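# Set the carton on the raised block, upright

## Task

Move the carton onto the raised block so that no part of it overhangs the outer boundary of the blue tape outline, keeping the face that pointed up at the start still pointing up.

## Robot and tools

Robot: two six-joint arms. left_arm carries a five-finger left hand and sits on the +y side; right_arm carries a right hand. Calibrated bases in the scene frame: left_arm at (+0.001, +0.435, 0) m, quat_wxyz (+1.000, 0, 0, +0.021); right_arm at (+0.039, -0.406, 0) m, quat_wxyz (+1.000, 0, 0, +0.004). A camera stand is fixed to the floor behind the arms.

Frames. Scene frame: origin at table height, halfway between the nominal bases, +z up, +x out over the table. The table and fixed cameras use it. Everything about a hand (printed positions, quaternions, velocities, targets, wrist-camera poses) is in that arm's own base frame. Printed hand positions can be off by a few centimetres, worse at long reach.

Hand point: a point 0.15 m out from the wrist flange, 0.05 m in front of the palm. Its +z runs along straight fingers, +y leaves the palm, +x crosses the palm away from the thumb on the right hand and toward it on the left hand. Straight fingers extend 0.06-0.07 m past it. A wrist bracket on the little-finger side and the wrist itself (up to 0.11 m below with palm down, 0.23 m with palm up) can strike the table first.

One row = 28 numbers, each in [-1, 1], always both arms: left dx, dy, dz, rx, ry, rz, then left little, ring, middle, index, thumb_bend, thumb_turn, force_limit, speed; then the same 14 for the right arm. The six pose numbers are an offset, not a pose: measured from the arm's Hand target at the start of the action or move, along that arm's base axes, with 1.0 = 0.6 m or 180 degrees; rx, ry, rz form one rotation vector turning about the Hand target position. All zeros re-requests the current Hand target. Commanded orientation is clipped to 32 degrees from the measured one per control step. The eight hand numbers are absolute targets: fingers and thumb_bend +1 straight, -1 curled; thumb_turn +1 beside the palm, -1 opposite the fingers (needed to grip things about 0.035-0.065 m thick). force_limit maps -1..+1 to 0..10 N fingertip force (0..15 N for the two thumb motors); speed rises from near zero at -1 to full at +0.48 and stays full up to +1. Close gently at speed -0.94 or below. To leave a hand unchanged, resend the eight numbers of its last executed row; before any, send hand_measured plus hand_force_limit and hand_speed. To tighten, raise force_limit and send a more-closed target.

Tools.
execute_actions(actions, cameras): actions is a list of actions, each a list of up to 15 rows, one per 1/30 s step; a short action repeats its final row. Every row in an action is measured from that action's starting Hand target. Images only when actions is empty or cameras names them.
move(target, speed, blend, stop_force, zero, blocking, cameras): target is one row or up to 15 rows, each offset from the same starting Hand targets. speed in m/s, 0.002 to 3.6, default 0.25 (turning up to twice that in rad/s), one value or one per target. blend in m rounds corners of a list. stop_force in N, 3 to 120, ends an arm's path when its wrist sensor feels that push against the motion; unreliable while the hand turns and blind to light loose objects; omit it when lifting away from a contact. zero (default true) re-zeros before the move. blocking=false returns after about 0.5 s but cannot go with stop_force. Paths do not avoid obstacles; lag and overshoot grow with speed. Keep paths away from an arm's own base.
wait(seconds 0 to 10), stop(), zoom_image(camera, region [x0, y0, x1, y1] pixels, at most 504 by 504, only from the latest images), show_instructions(), zero_wrist_force(arm: left_arm or right_arm), finished_scene(scene 1, optional).
Cameras: cam_head_left, cam_head_right, cam_high, cam_low, cam_left_wrist, cam_right_wrist, all 672x504; calibration given per camera, fixed ones in the scene frame.

Results: per arm Hand target (last commanded pose; next offsets start here), end_effector_position in metres, end_effector_quat_wxyz, velocities (omitted when joints read within noise), joint positions and torques, Wrist force and Wrist torque in the end-effector axes plus the peak since last shown, and for each hand hand_measured, hand_stopped_by (moving, target, force, stalled, fault), hand_load_n (positive pushing a finger open; dropping toward 0 means the grip was lost), hand_force_limit, hand_speed. A move adds a move: line: done, off_target, moving, held or fault, with limits such as paced or held. A hand point often rests short of its Hand target; send the remaining gap as an offset.

Avoid: commanding past a firm contact (stiff arms fault); 150 N (plus or minus 25 N) on any arm part or torques over 138 N m (shoulder, elbow) or 25.7 N m (wrists), which halt the arm 10 s; hard hits, slams, dropping or releasing the carton while it moves; the hands or arms touching each other; anything leaving the table. Long stretched holds heat motors (MOTOR HOT at 70 °C, braking at 85 °C). Objects may be nudged occasionally. The result must hold after the robot lets go.

Each tool is called after "Emit:" as name([rows], argument=value, ...), one row to a line, values as JSON.

Reference images:

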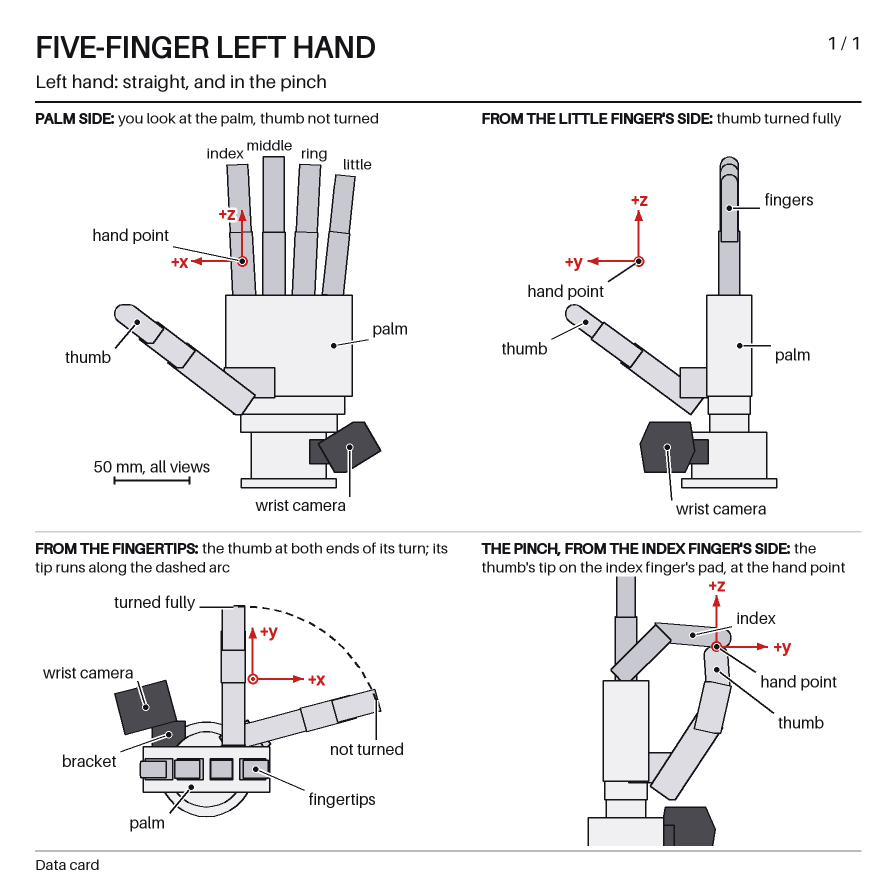

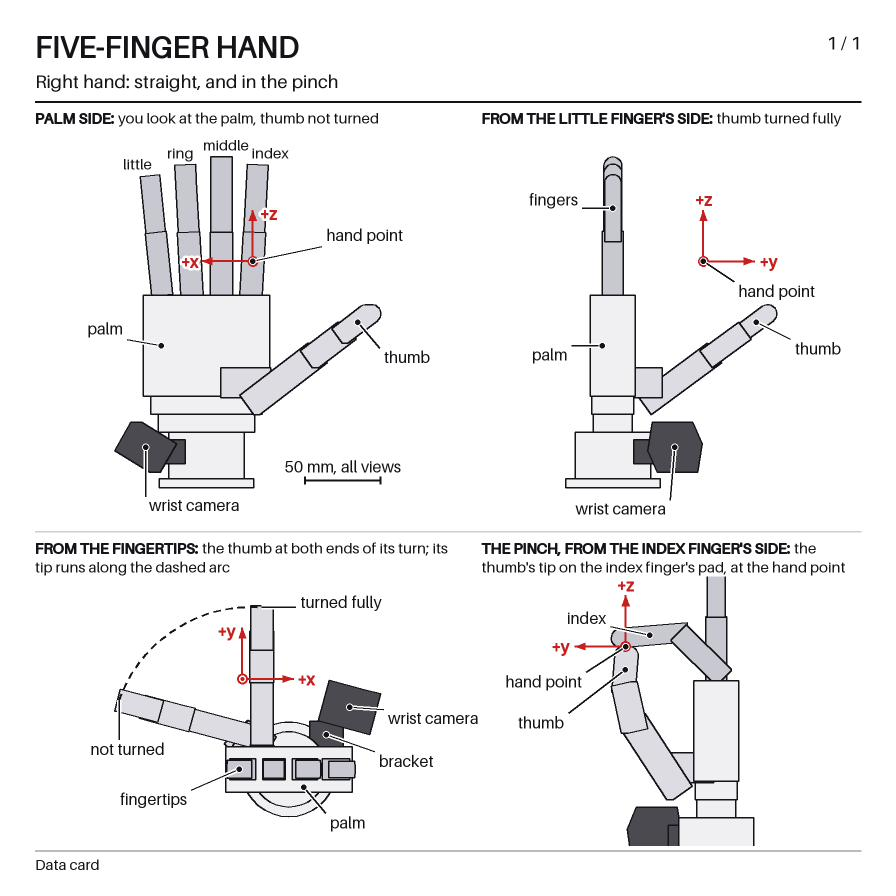

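## Session

Emit:
execute_actions(actions=[])

Scene clock: 0.00 s.
left_arm: end_effector_position=(+0.5895, -0.2113, +0.3881) hand_measured=(+1.000, +1.000, +1.000, +1.000, +1.000, +1.000) hand_load_n=(+0.0, +0.0, +0.0, +0.0, +0.0, +0.0) hand_stopped_by=(target, target, target, target, target, target) hand_force_limit=0.00 hand_speed=-0.80 end_effector_quat_wxyz=(+0.451, +0.734, +0.112, -0.496) | right_arm: end_effector_position=(+0.5223, -0.0131, +0.3752) hand_measured=(+1.000, +1.000, +1.000, +1.000, +1.000, +1.000) hand_load_n=(+0.0, +0.0, +0.0, +0.0, +0.0, +0.0) hand_stopped_by=(target, target, target, target, target, target) hand_force_limit=0.00 hand_speed=-0.80 end_effector_quat_wxyz=(-0.025, +0.400, +0.891, -0.212)
Joint positions: left_arm=[3.37 -2.441 -1.037 0.466 -0.914 2.079] | right_arm=[-0.138 -1.048 0.857 1.939 1.965 -0.831]
Joint velocities: within noise
Joint torques (N m): no reading
Wrist force (N): no reading
Wrist torque (N m): no reading
Wrist force, peak (N): no reading
Hand target: left_arm +0.5895, -0.2113, +0.3881; +0.451, +0.734, +0.112, -0.496 | right_arm +0.5223, -0.0131, +0.3752; -0.025, +0.400, +0.891, -0.212

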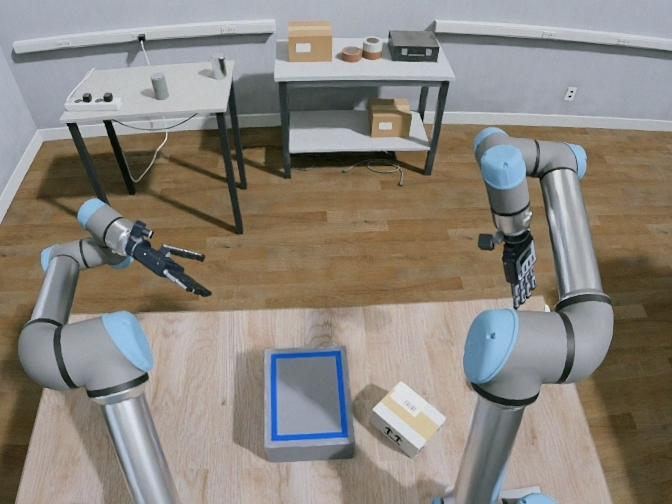

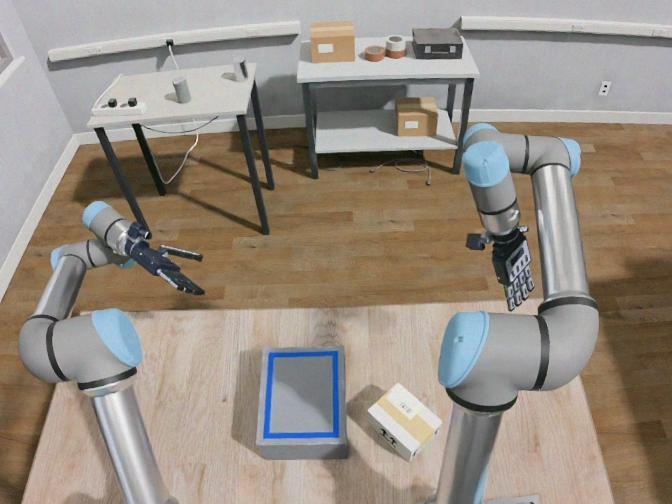

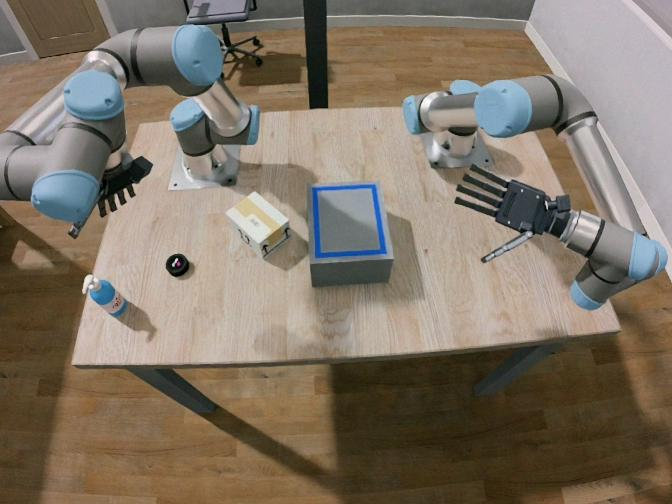

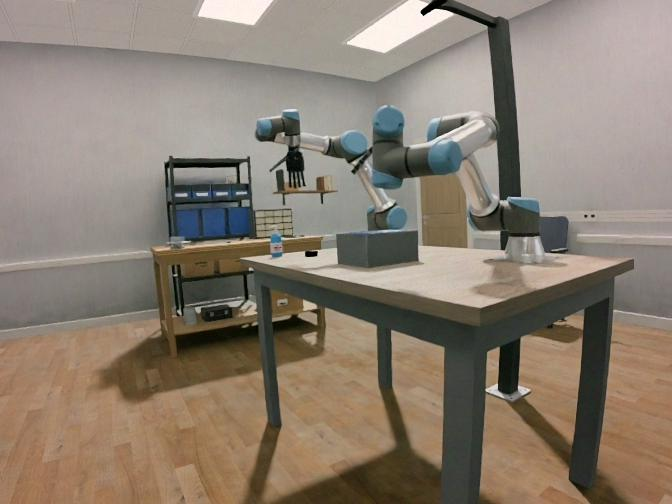

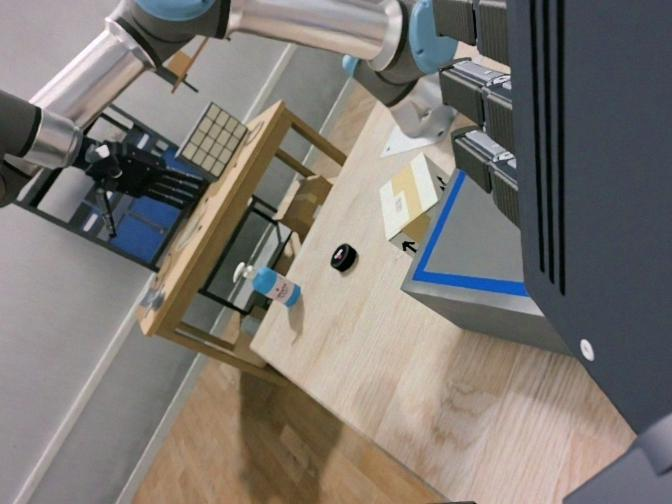

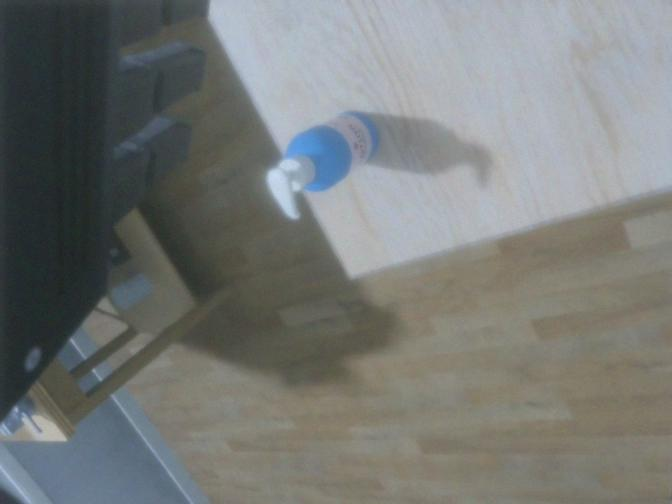

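Emit:
zoom_image(camera="cam_high", region=[200, 160, 420, 300])

Emit:
zoom_image(camera="cam_head_left", region=[240, 330, 460, 480])

Emit:
zoom_image(camera="cam_head_right", region=[240, 330, 460, 480])

Emit:
zoom_image(camera="cam_low", region=[240, 200, 460, 290])

Emit:
zoom_image(camera="cam_left_wrist", region=[340, 120, 560, 330])

Scaled by 2.291.

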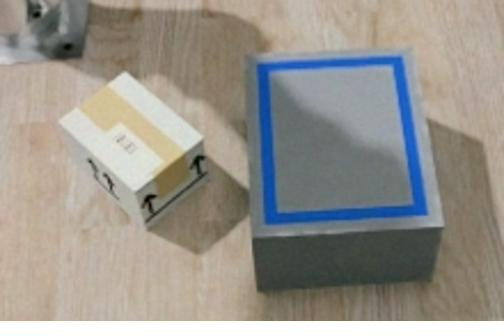

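Scaled by 2.291.

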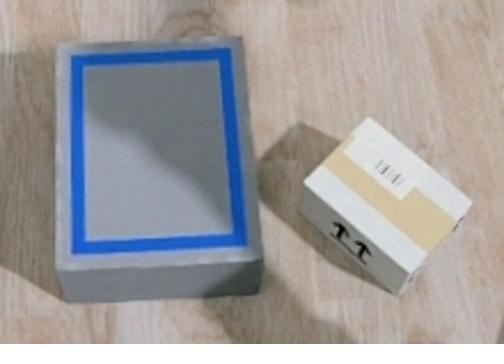

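Scaled by 2.291.

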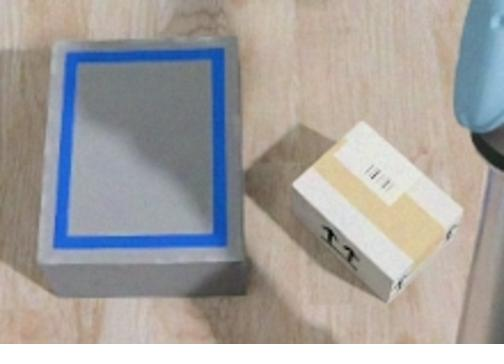

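Scaled by 2.291.

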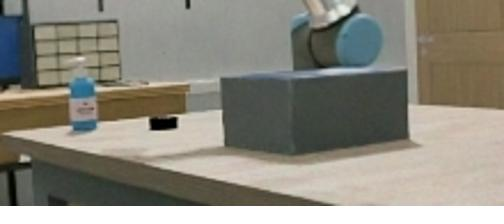

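Scaled by 2.291.

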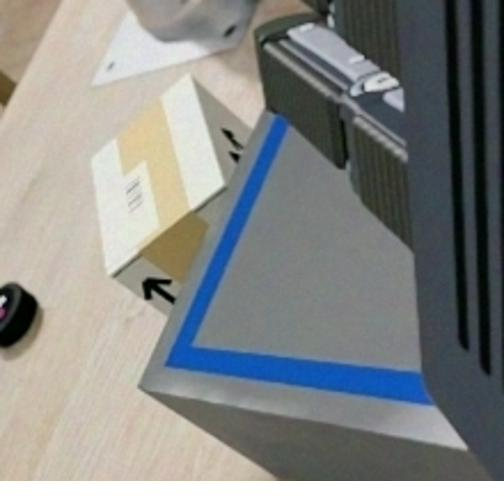

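Emit:
move(target=[-0.5462,-0.5385,-0.0468,0.3494,-0.2464,0.1569,1,1,1,1,1,1,0,-0.8,-0.1878,0.2513,-0.0253,0.2396,0.0326,0.4860,1,1,1,1,1,1,0,-0.8], speed=0.3, cameras=["all"])

Scene clock: 20.07 s.
left_arm: end_effector_position=(+0.2618, -0.5344, +0.3600) hand_measured=(+1.000, +1.000, +1.000, +1.000, +1.000, +1.000) hand_load_n=(+0.0, +0.0, +0.0, +0.0, +0.0, +0.0) hand_stopped_by=(target, target, target, target, target, target) hand_force_limit=0.00 hand_speed=-0.80 end_effector_quat_wxyz=(+0.123, +0.932, +0.339, +0.044) | right_arm: end_effector_position=(+0.4096, +0.1376, +0.3601) hand_measured=(+1.000, +1.000, +1.000, +1.000, +1.000, +1.000) hand_load_n=(+0.0, +0.0, +0.0, +0.0, +0.0, +0.0) hand_stopped_by=(target, target, target, target, target, target) hand_force_limit=0.00 hand_speed=-0.80 end_effector_quat_wxyz=(-0.047, -0.356, +0.925, +0.122)
Joint positions: left_arm=[2.181 -2.002 -0.978 1.67 -1.593 -0.085] | right_arm=[-0.233 -1.196 1.179 1.805 1.423 -2.554]
Joint torques (N m): left_arm=[-10.67 28.14 24.58 -3.52 -2.27 -1.35] | right_arm=[8.17 -24.6 -9.97 5.88 -1.61 -1.24]
Wrist force (N): left_arm=[1.1 -0.3 -0.9] | right_arm=[0.0 0.8 -0.3]
Wrist torque (N m): left_arm=[0.08 -0.11 0.05] | right_arm=[-0.11 0.02 0.02]
Wrist force, peak (N): left_arm=[1.3 -0.4 -1.2] | right_arm=[-0.1 1.3 -0.6]
Hand target: left_arm +0.2618, -0.5344, +0.3600; +0.123, +0.932, +0.340, +0.044 | right_arm +0.4096, +0.1377, +0.3601; -0.047, -0.356, +0.925, +0.122
Off the commanded pose: left_arm 0.000 m, 0 deg | right_arm 0.000 m, 0 deg.
move: done
camera_calibration:
cam_left_wrist: T_world_to_cam=[[-0.392503, 0.897322, -0.201877, 0.64964], [0.709926, 0.435121, 0.553782, -0.146182], [0.584762, 0.0740437, -0.807819, 0.294702], [0, 0, 0, 1]] pos_world=[0.186434, -0.54115, 0.450166]
cam_right_wrist: T_world_to_cam=[[-0.835353, 0.507992, 0.210069, 0.199927], [0.531192, 0.647586, 0.546321, -0.501345], [0.141489, 0.567959, -0.810804, 0.265977], [0, 0, 0, 1]] pos_world=[0.395688, 0.0720387, 0.447553]

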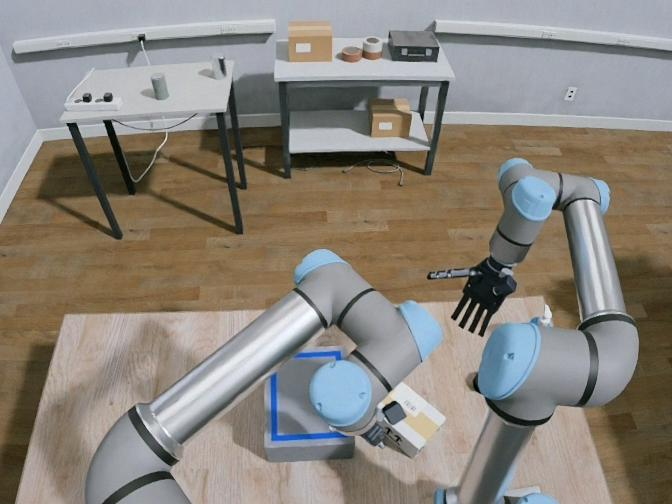

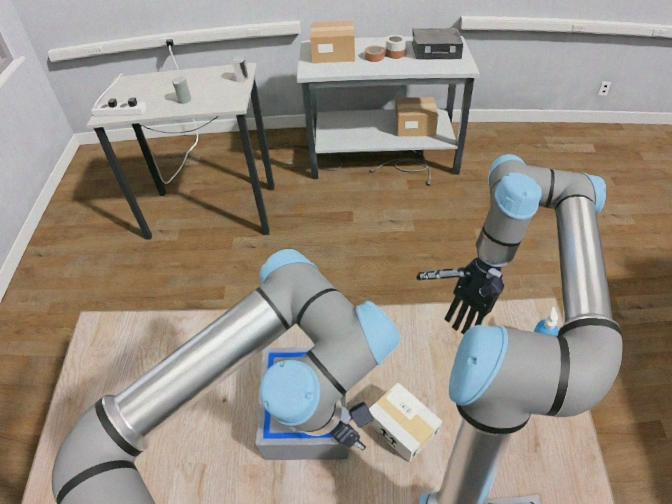

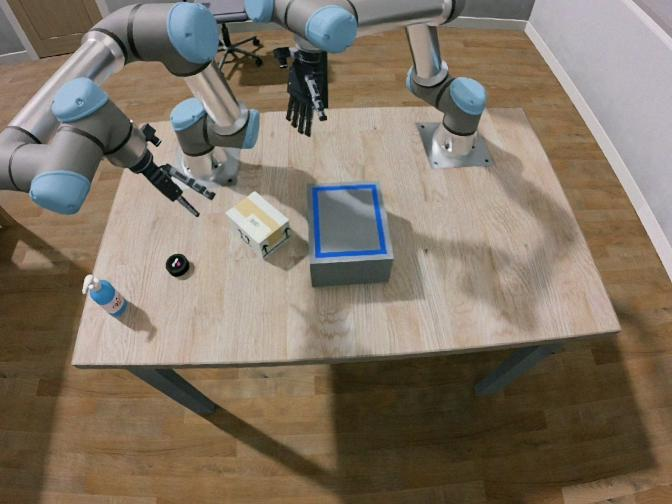

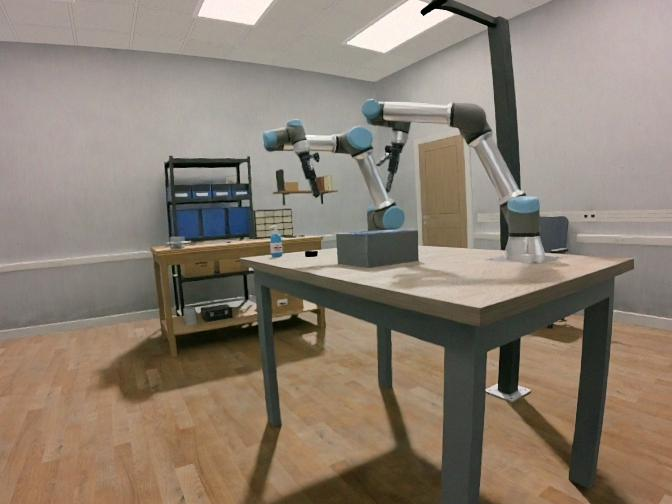

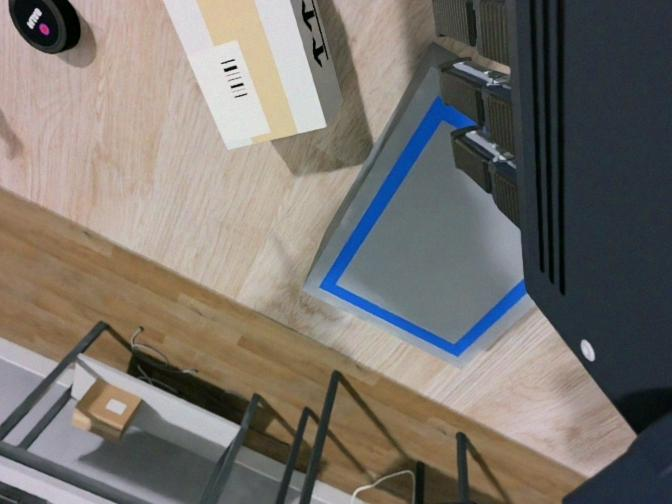

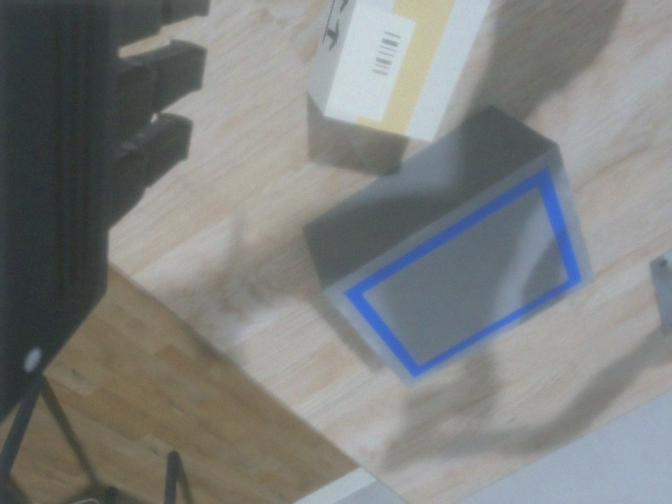

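Emit:
zoom_image(camera="cam_high", region=[140, 30, 340, 230])

Scaled by 2.520.

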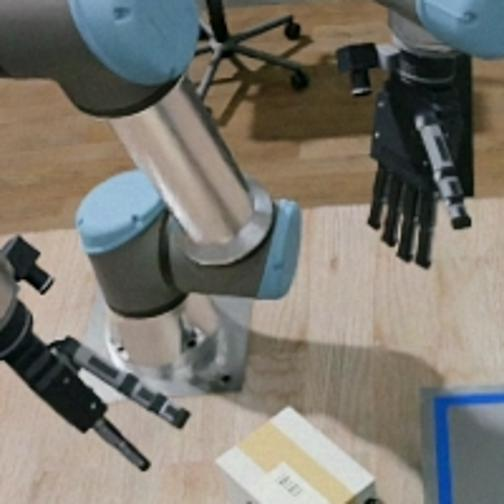

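Emit:
move(target=[0.0782,-0.1183,-0.2,0,0,0,1,1,1,1,1,1,0,-0.8,-0.0842,0.0688,-0.2,0,0,0,1,1,1,1,1,1,0,-0.8], speed=0.15, cameras=["all"])

Scene clock: 23.53 s.
left_arm: end_effector_position=(+0.3086, -0.6054, +0.2401) hand_measured=(+1.000, +1.000, +1.000, +1.000, +1.000, +1.000) hand_load_n=(+0.0, +0.0, +0.0, +0.0, +0.0, +0.0) hand_stopped_by=(target, target, target, target, target, target) hand_force_limit=0.00 hand_speed=-0.80 end_effector_quat_wxyz=(+0.123, +0.932, +0.340, +0.044) | right_arm: end_effector_position=(+0.3591, +0.1789, +0.2401) hand_measured=(+1.000, +1.000, +1.000, +1.000, +1.000, +1.000) hand_load_n=(+0.0, +0.0, +0.0, +0.0, +0.0, +0.0) hand_stopped_by=(target, target, target, target, target, target) hand_force_limit=0.00 hand_speed=-0.80 end_effector_quat_wxyz=(-0.047, -0.356, +0.925, +0.122)
Joint positions: left_arm=[2.177 -2.223 -0.939 1.853 -1.594 -0.09] | right_arm=[-0.161 -1.267 1.583 1.46 1.408 -2.483]
Joint torques (N m): left_arm=[-11.52 36.34 24.84 -0.82 -2.09 -1.17] | right_arm=[8.26 -42.02 -10.1 0.26 -1.59 1.5]
Wrist force (N): left_arm=[1.3 -0.7 -1.1] | right_arm=[-0.4 1.1 -0.3]
Wrist torque (N m): left_arm=[0.08 -0.15 0.07] | right_arm=[-0.06 0.07 -0.10]
Wrist force, peak (N): left_arm=[1.5 -0.6 -1.5] | right_arm=[-0.3 1.2 -1.1]
Hand target: left_arm +0.3087, -0.6054, +0.2400; +0.123, +0.932, +0.340, +0.044 | right_arm +0.3591, +0.1789, +0.2401; -0.047, -0.356, +0.925, +0.122
Off the commanded pose: left_arm 0.000 m, 0 deg | right_arm 0.000 m, 0 deg.
move: done
camera_calibration:
cam_left_wrist: T_world_to_cam=[[-0.392558, 0.897339, -0.201693, 0.707495], [0.709903, 0.435052, 0.553866, -0.0821951], [0.584753, 0.0742425, -0.807807, 0.175715], [0, 0, 0, 1]] pos_world=[0.233334, -0.61215, 0.330166]
cam_right_wrist: T_world_to_cam=[[-0.835431, 0.507877, 0.210036, 0.161999], [0.531072, 0.647616, 0.546403, -0.43575], [0.141483, 0.568026, -0.810758, 0.15243], [0, 0, 0, 1]] pos_world=[0.345188, 0.113339, 0.327653]

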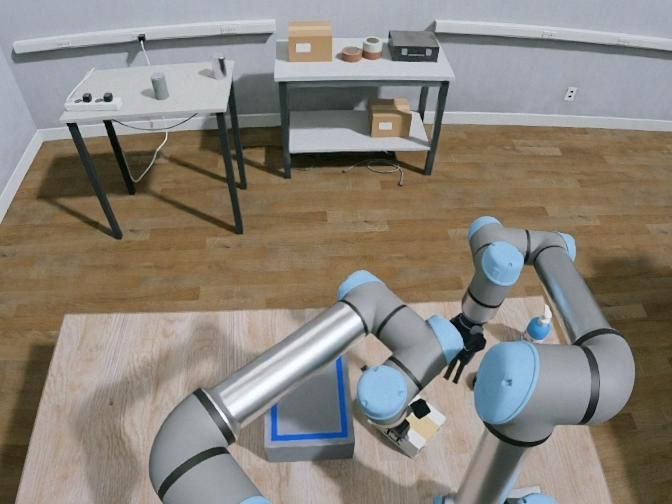

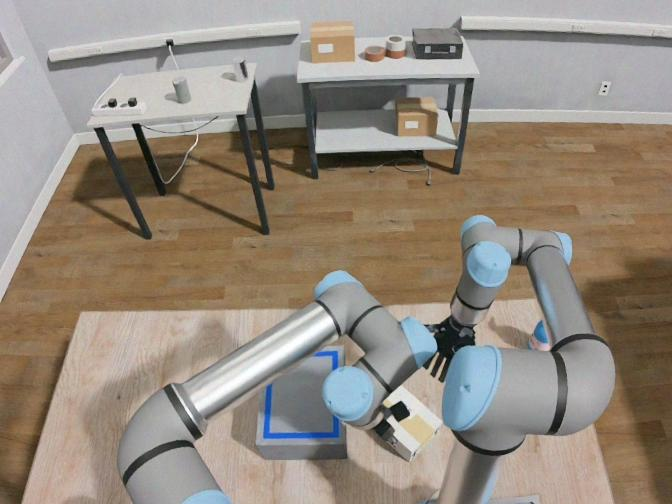

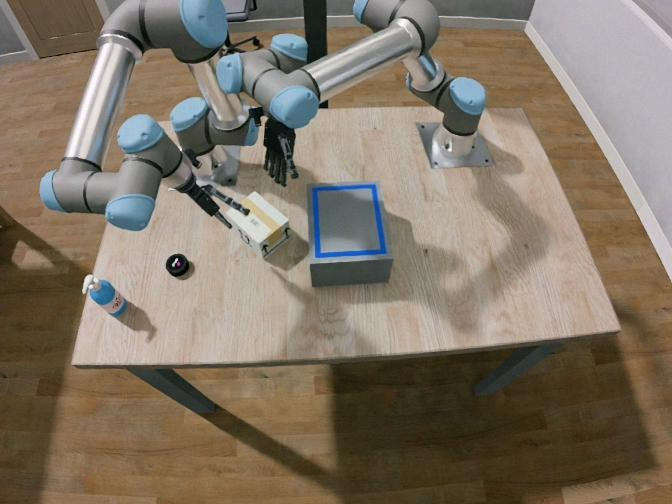

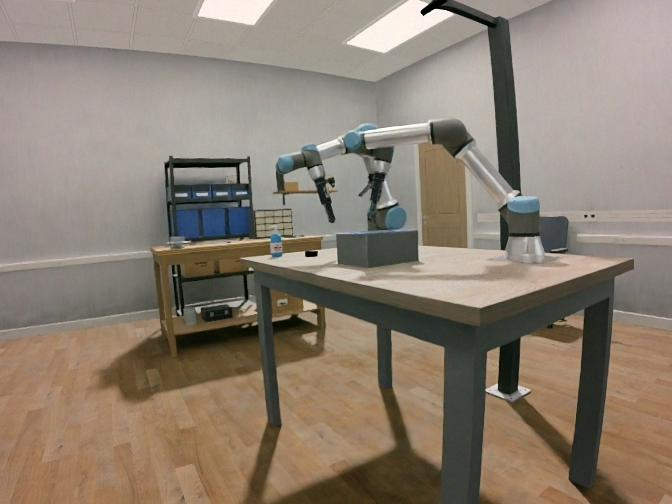

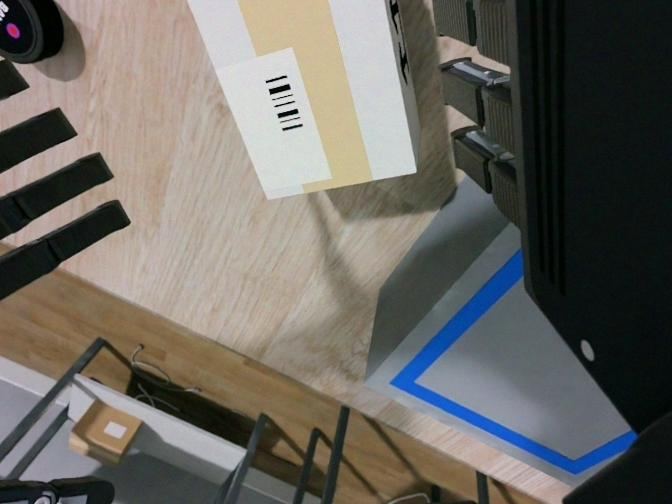

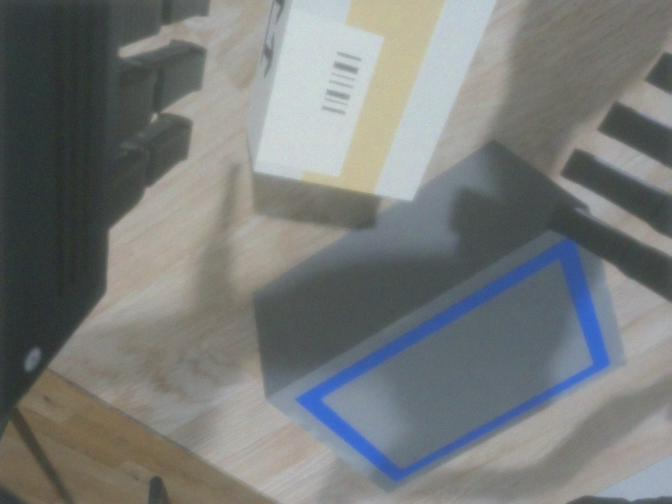

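Emit:
move(target=[0,0,-0.2108,0,0,0,1,1,1,1,1,1,0,-0.8,0,0,-0.2108,0,0,0,1,1,1,1,1,1,0,-0.8], speed=0.12, stop_force=15, cameras=["all"])

Scene clock: 27.07 s.
left_arm: end_effector_position=(+0.3087, -0.6054, +0.1136) hand_measured=(+1.000, +1.000, +1.000, +1.000, +1.000, +1.000) hand_load_n=(+0.0, +0.0, +0.0, +0.0, +0.0, +0.0) hand_stopped_by=(target, target, target, target, target, target) hand_force_limit=0.00 hand_speed=-0.80 end_effector_quat_wxyz=(+0.123, +0.932, +0.340, +0.044) | right_arm: end_effector_position=(+0.3591, +0.1789, +0.1136) hand_measured=(+1.000, +1.000, +1.000, +1.000, +1.000, +1.000) hand_load_n=(+0.0, +0.0, +0.0, +0.0, +0.0, +0.0) hand_stopped_by=(target, target, target, target, target, target) hand_force_limit=0.00 hand_speed=-0.80 end_effector_quat_wxyz=(-0.047, -0.356, +0.925, +0.122)
Joint positions: left_arm=[2.177 -2.28 -1.172 2.142 -1.594 -0.09] | right_arm=[-0.161 -1.132 1.752 1.157 1.408 -2.483]
Joint torques (N m): left_arm=[8.32 37.17 11.67 -0.61 1.41 1.1] | right_arm=[8.63 -23.35 -6.72 0.27 -1.49 1.41]
Wrist force (N): left_arm=[1.0 -1.0 -1.2] | right_arm=[-0.1 1.3 -0.8]
Wrist torque (N m): left_arm=[0.01 -0.11 0.02] | right_arm=[-0.02 0.03 -0.10]
Wrist force, peak (N): left_arm=[1.0 -1.3 -1.4] | right_arm=[-0.2 1.7 -1.2]
Hand target: left_arm +0.3087, -0.6054, +0.1136; +0.123, +0.932, +0.340, +0.044 | right_arm +0.3591, +0.1789, +0.1136; -0.047, -0.356, +0.925, +0.122
Off the commanded pose: left_arm 0.000 m, 0 deg | right_arm 0.000 m, 0 deg.
move: done
camera_calibration:
cam_left_wrist: T_world_to_cam=[[-0.392558, 0.897339, -0.201693, 0.681981], [0.709903, 0.435052, 0.553866, -0.012131], [0.584753, 0.0742425, -0.807807, 0.0735277], [0, 0, 0, 1]] pos_world=[0.233334, -0.61215, 0.203666]
cam_right_wrist: T_world_to_cam=[[-0.835431, 0.507877, 0.210036, 0.188506], [0.531072, 0.647616, 0.546403, -0.366523], [0.141483, 0.568026, -0.810758, 0.0498018], [0, 0, 0, 1]] pos_world=[0.345088, 0.113339, 0.201053]

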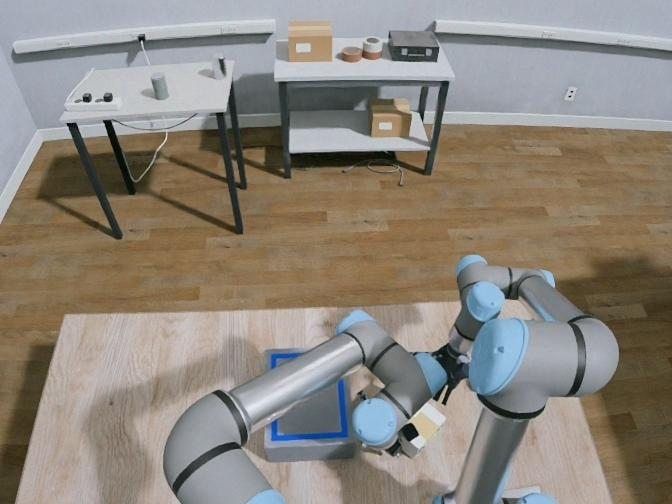

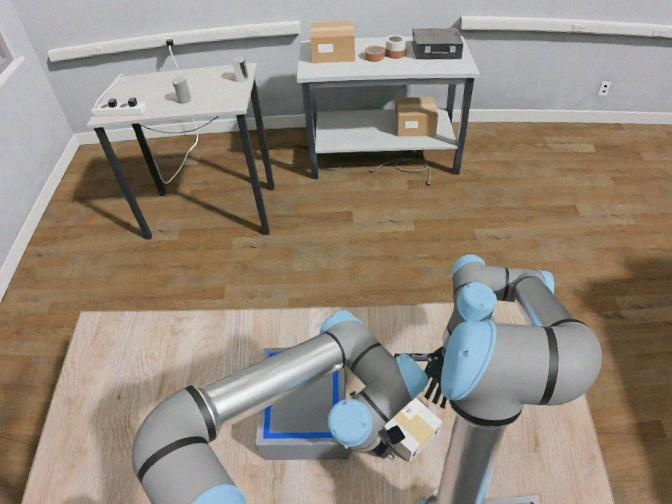

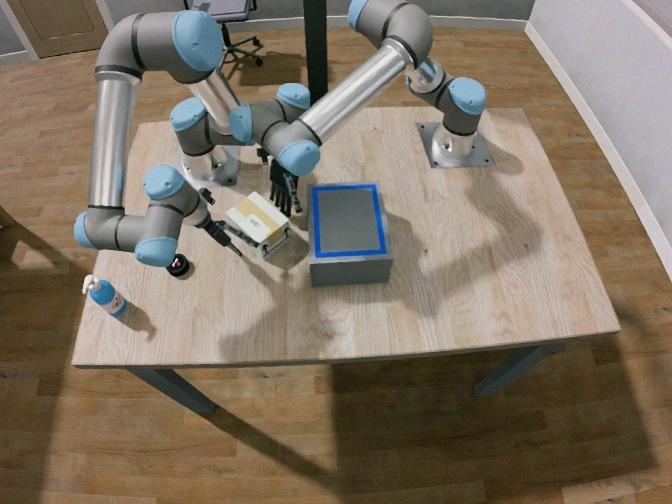

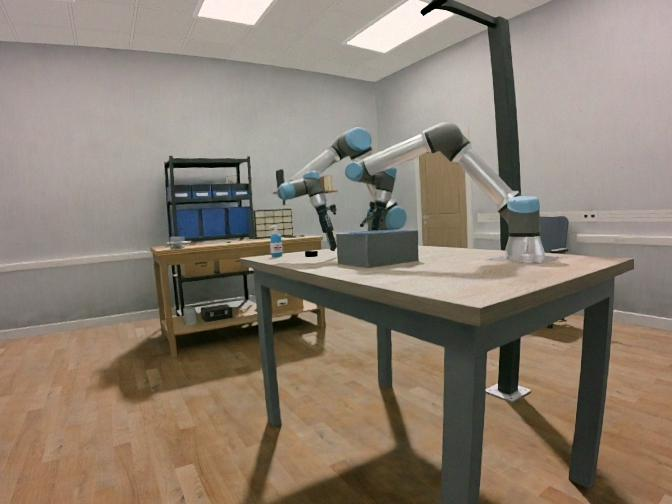

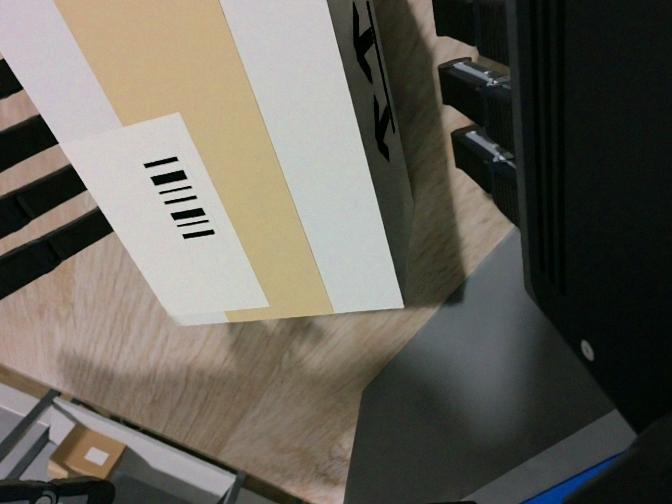

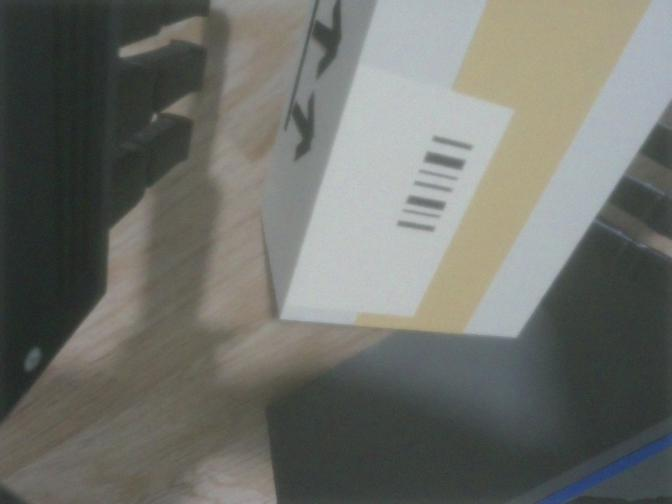

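Emit:
zoom_image(camera="cam_high", region=[180, 150, 330, 280])

Scaled by 3.360.

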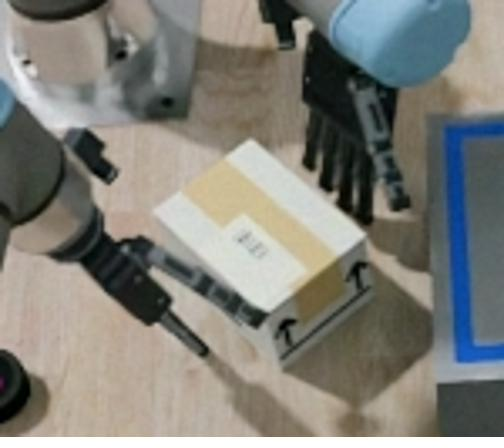

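Emit:
move(target=[0.0322,-0.0382,0,0,0,0,1,1,1,1,1,1,0,-0.8,-0.0558,0.0619,0,0,0,0,1,1,1,1,1,1,0,-0.8], speed=0.025, stop_force=4, cameras=["cam_high", "cam_left_wrist", "cam_right_wrist"])

Scene clock: 30.53 s.
left_arm: end_effector_position=(+0.3231, -0.6224, +0.1136) hand_measured=(+1.000, +1.000, +1.000, +1.000, +1.000, +1.000) hand_load_n=(+0.0, +0.0, +0.5, +0.0, +0.0, +0.0) hand_stopped_by=(target, target, target, target, target, target) hand_force_limit=0.00 hand_speed=-0.80 end_effector_quat_wxyz=(+0.123, +0.931, +0.340, +0.044) | right_arm: end_effector_position=(+0.3343, +0.2064, +0.1136) hand_measured=(+1.000, +1.000, +1.000, +1.000, +1.000, +1.000) hand_load_n=(+0.0, +0.0, +0.5, +0.0, +0.0, +0.0) hand_stopped_by=(target, target, target, target, target, target) hand_force_limit=0.00 hand_speed=-0.80 end_effector_quat_wxyz=(-0.047, -0.356, +0.925, +0.122)
Joint positions: left_arm=[2.181 -2.334 -1.077 2.101 -1.593 -0.086] | right_arm=[-0.1 -1.172 1.81 1.128 1.396 -2.423]
Joint torques (N m): left_arm=[-5.63 56.29 11.86 0.37 -1.01 -1] | right_arm=[-8.81 -20.71 -20.64 5.96 0.7 -1.17]
Wrist force (N): left_arm=[0.8 -4.5 -3.2] | right_arm=[0.0 -1.4 -2.3]
Wrist torque (N m): left_arm=[0.42 -0.17 0.02] | right_arm=[0.12 0.04 -0.01]
Wrist force, peak (N): left_arm=[0.8 -12.1 -7.1] | right_arm=[0.1 -12.1 -8.6]
Hand target: left_arm +0.3230, -0.6224, +0.1136; +0.123, +0.932, +0.340, +0.044 (not the last commanded pose) | right_arm +0.3343, +0.2064, +0.1136; -0.047, -0.356, +0.925, +0.122 (not the last commanded pose)
Off the commanded pose: left_arm 0.008 m, 0 deg | right_arm 0.013 m, 0 deg.
move: contact (left_arm, right_arm)
camera_calibration:
cam_left_wrist: T_world_to_cam=[[-0.392584, 0.897298, -0.201826, 0.702897], [0.709885, 0.435153, 0.553809, -0.0148778], [0.584758, 0.0741432, -0.807813, 0.0663069], [0, 0, 0, 1]] pos_world=[0.247734, -0.62915, 0.203666]
cam_right_wrist: T_world_to_cam=[[-0.835444, 0.507829, 0.210103, 0.153818], [0.531078, 0.647647, 0.54636, -0.371159], [0.141385, 0.568034, -0.81077, 0.0377221], [0, 0, 0, 1]] pos_world=[0.320287, 0.140839, 0.201053]
Images, in order (width x height): cam_high 672x504, cam_left_wrist 672x504, cam_right_wrist 672x504.

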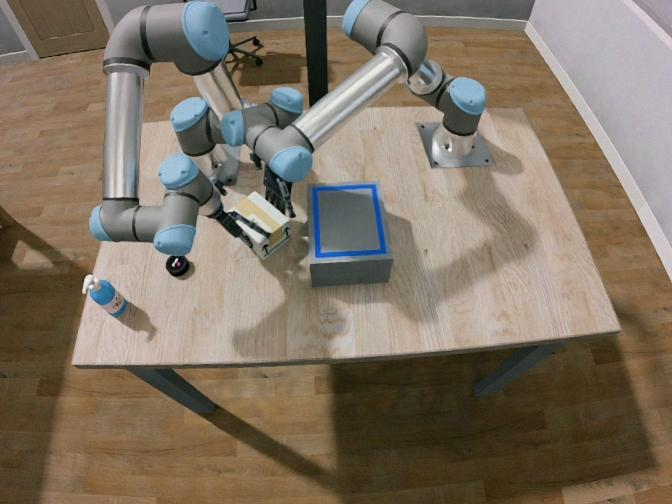

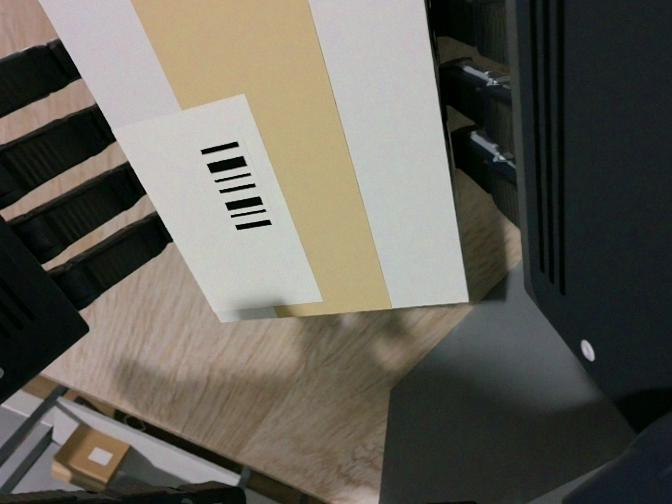

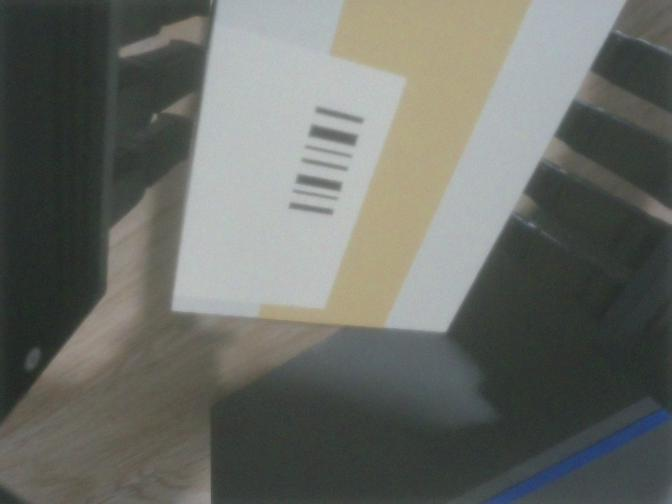

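Emit:
move(target=[0.0064,-0.0076,0,0,0,0,1,1,1,1,1,1,0,-0.8,-0.0067,0.0074,0,0,0,0,1,1,1,1,1,1,0,-0.8], speed=0.006, stop_force=12)

Scene clock: 32.30 s.
left_arm: end_effector_position=(+0.3235, -0.6231, +0.1136) hand_measured=(+1.000, +1.000, +1.000, +1.000, +1.000, +1.000) hand_load_n=(+0.0, +0.0, +2.0, +0.0, -0.5, +0.0) hand_stopped_by=(target, target, target, target, target, target) hand_force_limit=0.00 hand_speed=-0.80 end_effector_quat_wxyz=(+0.123, +0.932, +0.339, +0.044) | right_arm: end_effector_position=(+0.3338, +0.2069, +0.1135) hand_measured=(+1.000, +1.000, +1.000, +1.000, +1.000, +1.000) hand_load_n=(+0.0, +0.0, +1.5, +0.0, +0.0, +0.0) hand_stopped_by=(target, target, target, target, target, target) hand_force_limit=0.00 hand_speed=-0.80 end_effector_quat_wxyz=(-0.047, -0.356, +0.925, +0.122)
Joint positions: left_arm=[2.181 -2.336 -1.073 2.099 -1.593 -0.086] | right_arm=[-0.099 -1.172 1.811 1.127 1.396 -2.421]
Joint torques (N m): left_arm=[4.58 55.53 15.52 3.4 -0.11 -0.5] | right_arm=[-4.84 -17.58 -16.91 7.72 -0.98 -1.46]
Wrist force (N): left_arm=[1.9 -13.9 -7.3] | right_arm=[0.0 -12.4 -9.4]
Wrist torque (N m): left_arm=[1.05 -0.17 0.28] | right_arm=[0.89 0.11 -0.37]
Wrist force, peak (N): left_arm=[2.4 -18.1 -9.7] | right_arm=[0.5 -15.4 -10.1]
Hand target: left_arm +0.3235, -0.6231, +0.1136; +0.123, +0.932, +0.339, +0.044 (not the last commanded pose) | right_arm +0.3338, +0.2069, +0.1135; -0.047, -0.356, +0.925, +0.122 (not the last commanded pose)
Off the commanded pose: left_arm 0.005 m, 0 deg | right_arm 0.005 m, 0 deg.
move: contact (left_arm, right_arm)

Emit:
move(target=[0,0,0.05,0,0,0,1,1,1,1,1,1,0,-0.8,0,0,0.05,0,0,0,1,1,1,1,1,1,0,-0.8], speed=0.05, cameras=["cam_high", "cam_left_wrist"])

Scene clock: 37.53 s.
left_arm: end_effector_position=(+0.3235, -0.6231, +0.1435) hand_measured=(+1.000, +1.000, +1.000, +1.000, +1.000, +1.000) hand_load_n=(+0.0, +0.0, +2.0, +0.0, -0.5, +0.0) hand_stopped_by=(target, target, target, target, target, target) hand_force_limit=0.00 hand_speed=-0.80 end_effector_quat_wxyz=(+0.123, +0.932, +0.339, +0.044) | right_arm: end_effector_position=(+0.3338, +0.2069, +0.1435) hand_measured=(+1.000, +1.000, +1.000, +1.000, +1.000, +1.000) hand_load_n=(+0.0, +0.0, +2.0, +0.0, +0.0, +0.0) hand_stopped_by=(target, target, target, target, target, target) hand_force_limit=0.00 hand_speed=-0.80 end_effector_quat_wxyz=(-0.047, -0.356, +0.925, +0.122)
Joint positions: left_arm=[2.181 -2.317 -1.028 2.035 -1.593 -0.086] | right_arm=[-0.099 -1.213 1.779 1.2 1.396 -2.421]
Joint torques (N m): left_arm=[-0.59 58.11 28.5 0.58 0.84 1.01] | right_arm=[4.2 -41.04 -19.28 8.61 -2.43 -0.35]
Wrist force (N): left_arm=[1.3 -14.4 -2.6] | right_arm=[-0.3 -13.2 -1.6]
Wrist torque (N m): left_arm=[0.64 -0.20 0.24] | right_arm=[0.49 0.06 -0.41]
Wrist force, peak (N): left_arm=[1.8 -14.3 -7.3] | right_arm=[-0.4 -12.8 -9.8]
Hand target: left_arm +0.3235, -0.6231, +0.1436; +0.123, +0.932, +0.339, +0.044 | right_arm +0.3338, +0.2069, +0.1435; -0.047, -0.356, +0.925, +0.122
Off the commanded pose: left_arm 0.000 m, 0 deg | right_arm 0.000 m, 0 deg.
move: done
camera_calibration:
cam_left_wrist: T_world_to_cam=[[-0.392531, 0.897356, -0.201671, 0.709703], [0.709918, 0.435017, 0.553874, -0.0315257], [0.584753, 0.0742425, -0.807807, 0.090341], [0, 0, 0, 1]] pos_world=[0.248134, -0.62985, 0.233566]
Images, in order (width x height): cam_high 672x504, cam_left_wrist 672x504.

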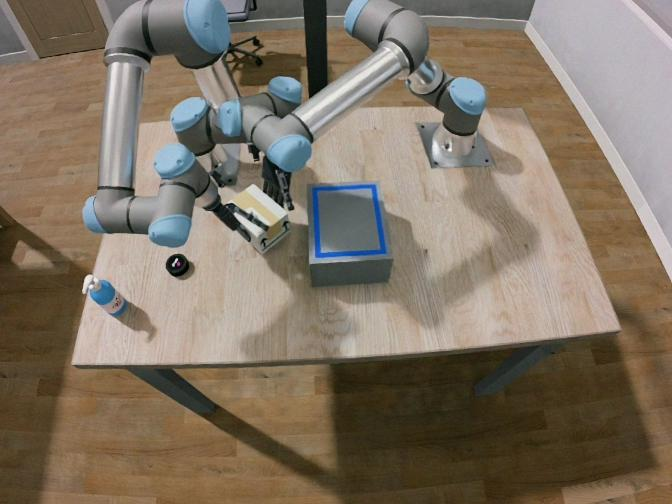

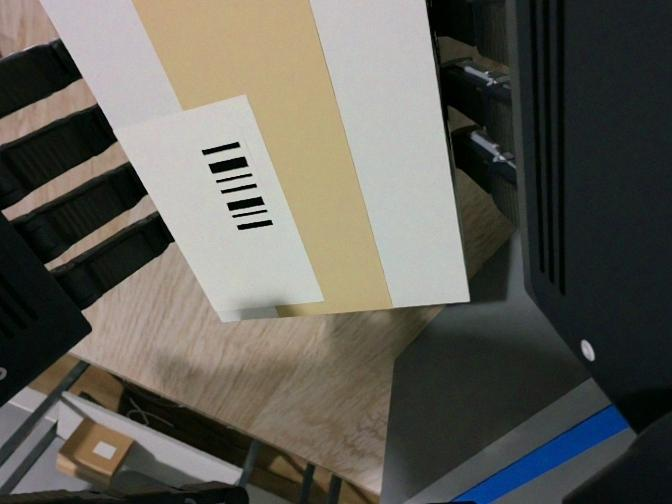

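Emit:
move(target=[0,0,0.1,0,0,0,1,1,1,1,1,1,0,-0.8,0,0,0.1,0,0,0,1,1,1,1,1,1,0,-0.8], speed=0.06)

Scene clock: 42.37 s.
left_arm: end_effector_position=(+0.3235, -0.6231, +0.2035) hand_measured=(+1.000, +1.000, +1.000, +1.000, +1.000, +1.000) hand_load_n=(+0.0, +0.0, +2.0, +0.0, +0.0, +0.0) hand_stopped_by=(target, target, target, target, target, target) hand_force_limit=0.00 hand_speed=-0.80 end_effector_quat_wxyz=(+0.123, +0.932, +0.339, +0.044) | right_arm: end_effector_position=(+0.3338, +0.2069, +0.2035) hand_measured=(+1.000, +1.000, +1.000, +1.000, +1.000, +1.000) hand_load_n=(+0.0, +0.0, +2.0, +0.0, +0.0, +0.0) hand_stopped_by=(target, target, target, target, target, target) hand_force_limit=0.00 hand_speed=-0.80 end_effector_quat_wxyz=(-0.047, -0.356, +0.925, +0.122)
Joint positions: left_arm=[2.181 -2.294 -0.913 1.897 -1.593 -0.086] | right_arm=[-0.099 -1.281 1.7 1.347 1.396 -2.421]
Joint torques (N m): left_arm=[-1.64 50.19 27.83 -0.36 0.42 -0.8] | right_arm=[6.06 -40.21 -21.9 8.71 -1.24 -0.85]
Wrist force (N): left_arm=[1.2 -12.9 -2.1] | right_arm=[0.0 -12.2 -1.3]
Wrist torque (N m): left_arm=[0.64 -0.15 0.22] | right_arm=[0.37 0.04 -0.36]
Wrist force, peak (N): left_arm=[1.4 -14.5 -2.6] | right_arm=[0.1 -13.7 -1.7]
Hand target: left_arm +0.3235, -0.6231, +0.2036; +0.123, +0.932, +0.339, +0.044 | right_arm +0.3338, +0.2069, +0.2035; -0.047, -0.356, +0.925, +0.122
Off the commanded pose: left_arm 0.000 m, 0 deg | right_arm 0.000 m, 0 deg.
move: done

Emit:
move(target=[0.0005,-0.0006,0.1083,0,0,0,1,1,1,1,1,1,0,-0.8,0,0,0.1083,0,0,0,1,1,1,1,1,1,0,-0.8], speed=0.06)

Scene clock: 44.27 s.
left_arm: end_effector_position=(+0.3238, -0.6235, +0.2685) hand_measured=(+1.000, +1.000, +1.000, +1.000, +1.000, +1.000) hand_load_n=(+0.0, +0.0, +2.0, +0.0, +0.0, +0.0) hand_stopped_by=(target, target, target, target, target, target) hand_force_limit=0.00 hand_speed=-0.80 end_effector_quat_wxyz=(+0.123, +0.932, +0.339, +0.044) | right_arm: end_effector_position=(+0.3338, +0.2069, +0.2685) hand_measured=(+1.000, +1.000, +1.000, +1.000, +1.000, +1.000) hand_load_n=(+0.0, +0.0, +2.0, +0.0, +0.0, +0.0) hand_stopped_by=(target, target, target, target, target, target) hand_force_limit=0.00 hand_speed=-0.80 end_effector_quat_wxyz=(-0.047, -0.356, +0.925, +0.122)
Joint positions: left_arm=[2.181 -2.3 -0.737 1.727 -1.593 -0.086] | right_arm=[-0.099 -1.332 1.59 1.508 1.396 -2.421]
Joint torques (N m): left_arm=[8.98 39.47 27.97 0.62 -0.88 -1] | right_arm=[-4.76 -39.29 -22.14 8.87 -1.69 -1.06]
Wrist force (N): left_arm=[1.0 -15.0 -2.7] | right_arm=[-0.1 -14.5 -1.4]
Wrist torque (N m): left_arm=[0.73 -0.16 0.22] | right_arm=[0.44 0.08 -0.41]
Wrist force, peak (N): left_arm=[0.8 -15.1 -2.8] | right_arm=[0.1 -14.8 -1.4]
Hand target: left_arm +0.3238, -0.6235, +0.2686; +0.123, +0.932, +0.339, +0.044 | right_arm +0.3338, +0.2069, +0.2685; -0.047, -0.356, +0.925, +0.122
Off the commanded pose: left_arm 0.000 m, 0 deg | right_arm 0.000 m, 0 deg.
move: done

Emit:
move(target=[0.0313,0.0933,0,0,0,-0.0590,1,1,1,1,1,1,0,-0.8,0.0203,0.0887,0,0,0,-0.0590,1,1,1,1,1,1,0,-0.8], speed=0.06)

Scene clock: 46.70 s.
left_arm: end_effector_position=(+0.3426, -0.5675, +0.2686) hand_measured=(+1.000, +1.000, +1.000, +1.000, +1.000, +1.000) hand_load_n=(-0.5, +0.0, +2.0, +0.0, +0.0, +0.0) hand_stopped_by=(target, target, target, target, target, target) hand_force_limit=0.00 hand_speed=-0.80 end_effector_quat_wxyz=(+0.126, +0.959, +0.252, +0.033) | right_arm: end_effector_position=(+0.3460, +0.2601, +0.2685) hand_measured=(+1.000, +1.000, +1.000, +1.000, +1.000, +1.000) hand_load_n=(+0.0, +0.0, +1.5, +0.0, +0.0, +0.0) hand_stopped_by=(target, target, target, target, target, target) hand_force_limit=0.00 hand_speed=-0.80 end_effector_quat_wxyz=(-0.035, -0.269, +0.954, +0.126)
Joint positions: left_arm=[2.313 -2.135 -1.01 1.83 -1.512 0.221] | right_arm=[0.015 -1.324 1.565 1.466 1.346 -2.12]
Joint torques (N m): left_arm=[10.04 50.21 15.51 2.76 2.89 1.07] | right_arm=[12.89 -20.18 -25.27 2.03 -4.38 1.59]
Wrist force (N): left_arm=[1.2 -12.8 -1.7] | right_arm=[-0.3 -11.9 -1.2]
Wrist torque (N m): left_arm=[0.49 -0.19 0.29] | right_arm=[0.30 0.11 -0.40]
Wrist force, peak (N): left_arm=[0.8 -15.2 -2.6] | right_arm=[0.1 -14.5 -1.7]
Hand target: left_arm +0.3426, -0.5675, +0.2686; +0.126, +0.959, +0.252, +0.033 | right_arm +0.3460, +0.2601, +0.2685; -0.035, -0.269, +0.954, +0.126
Off the commanded pose: left_arm 0.000 m, 0 deg | right_arm 0.000 m, 0 deg.
move: done


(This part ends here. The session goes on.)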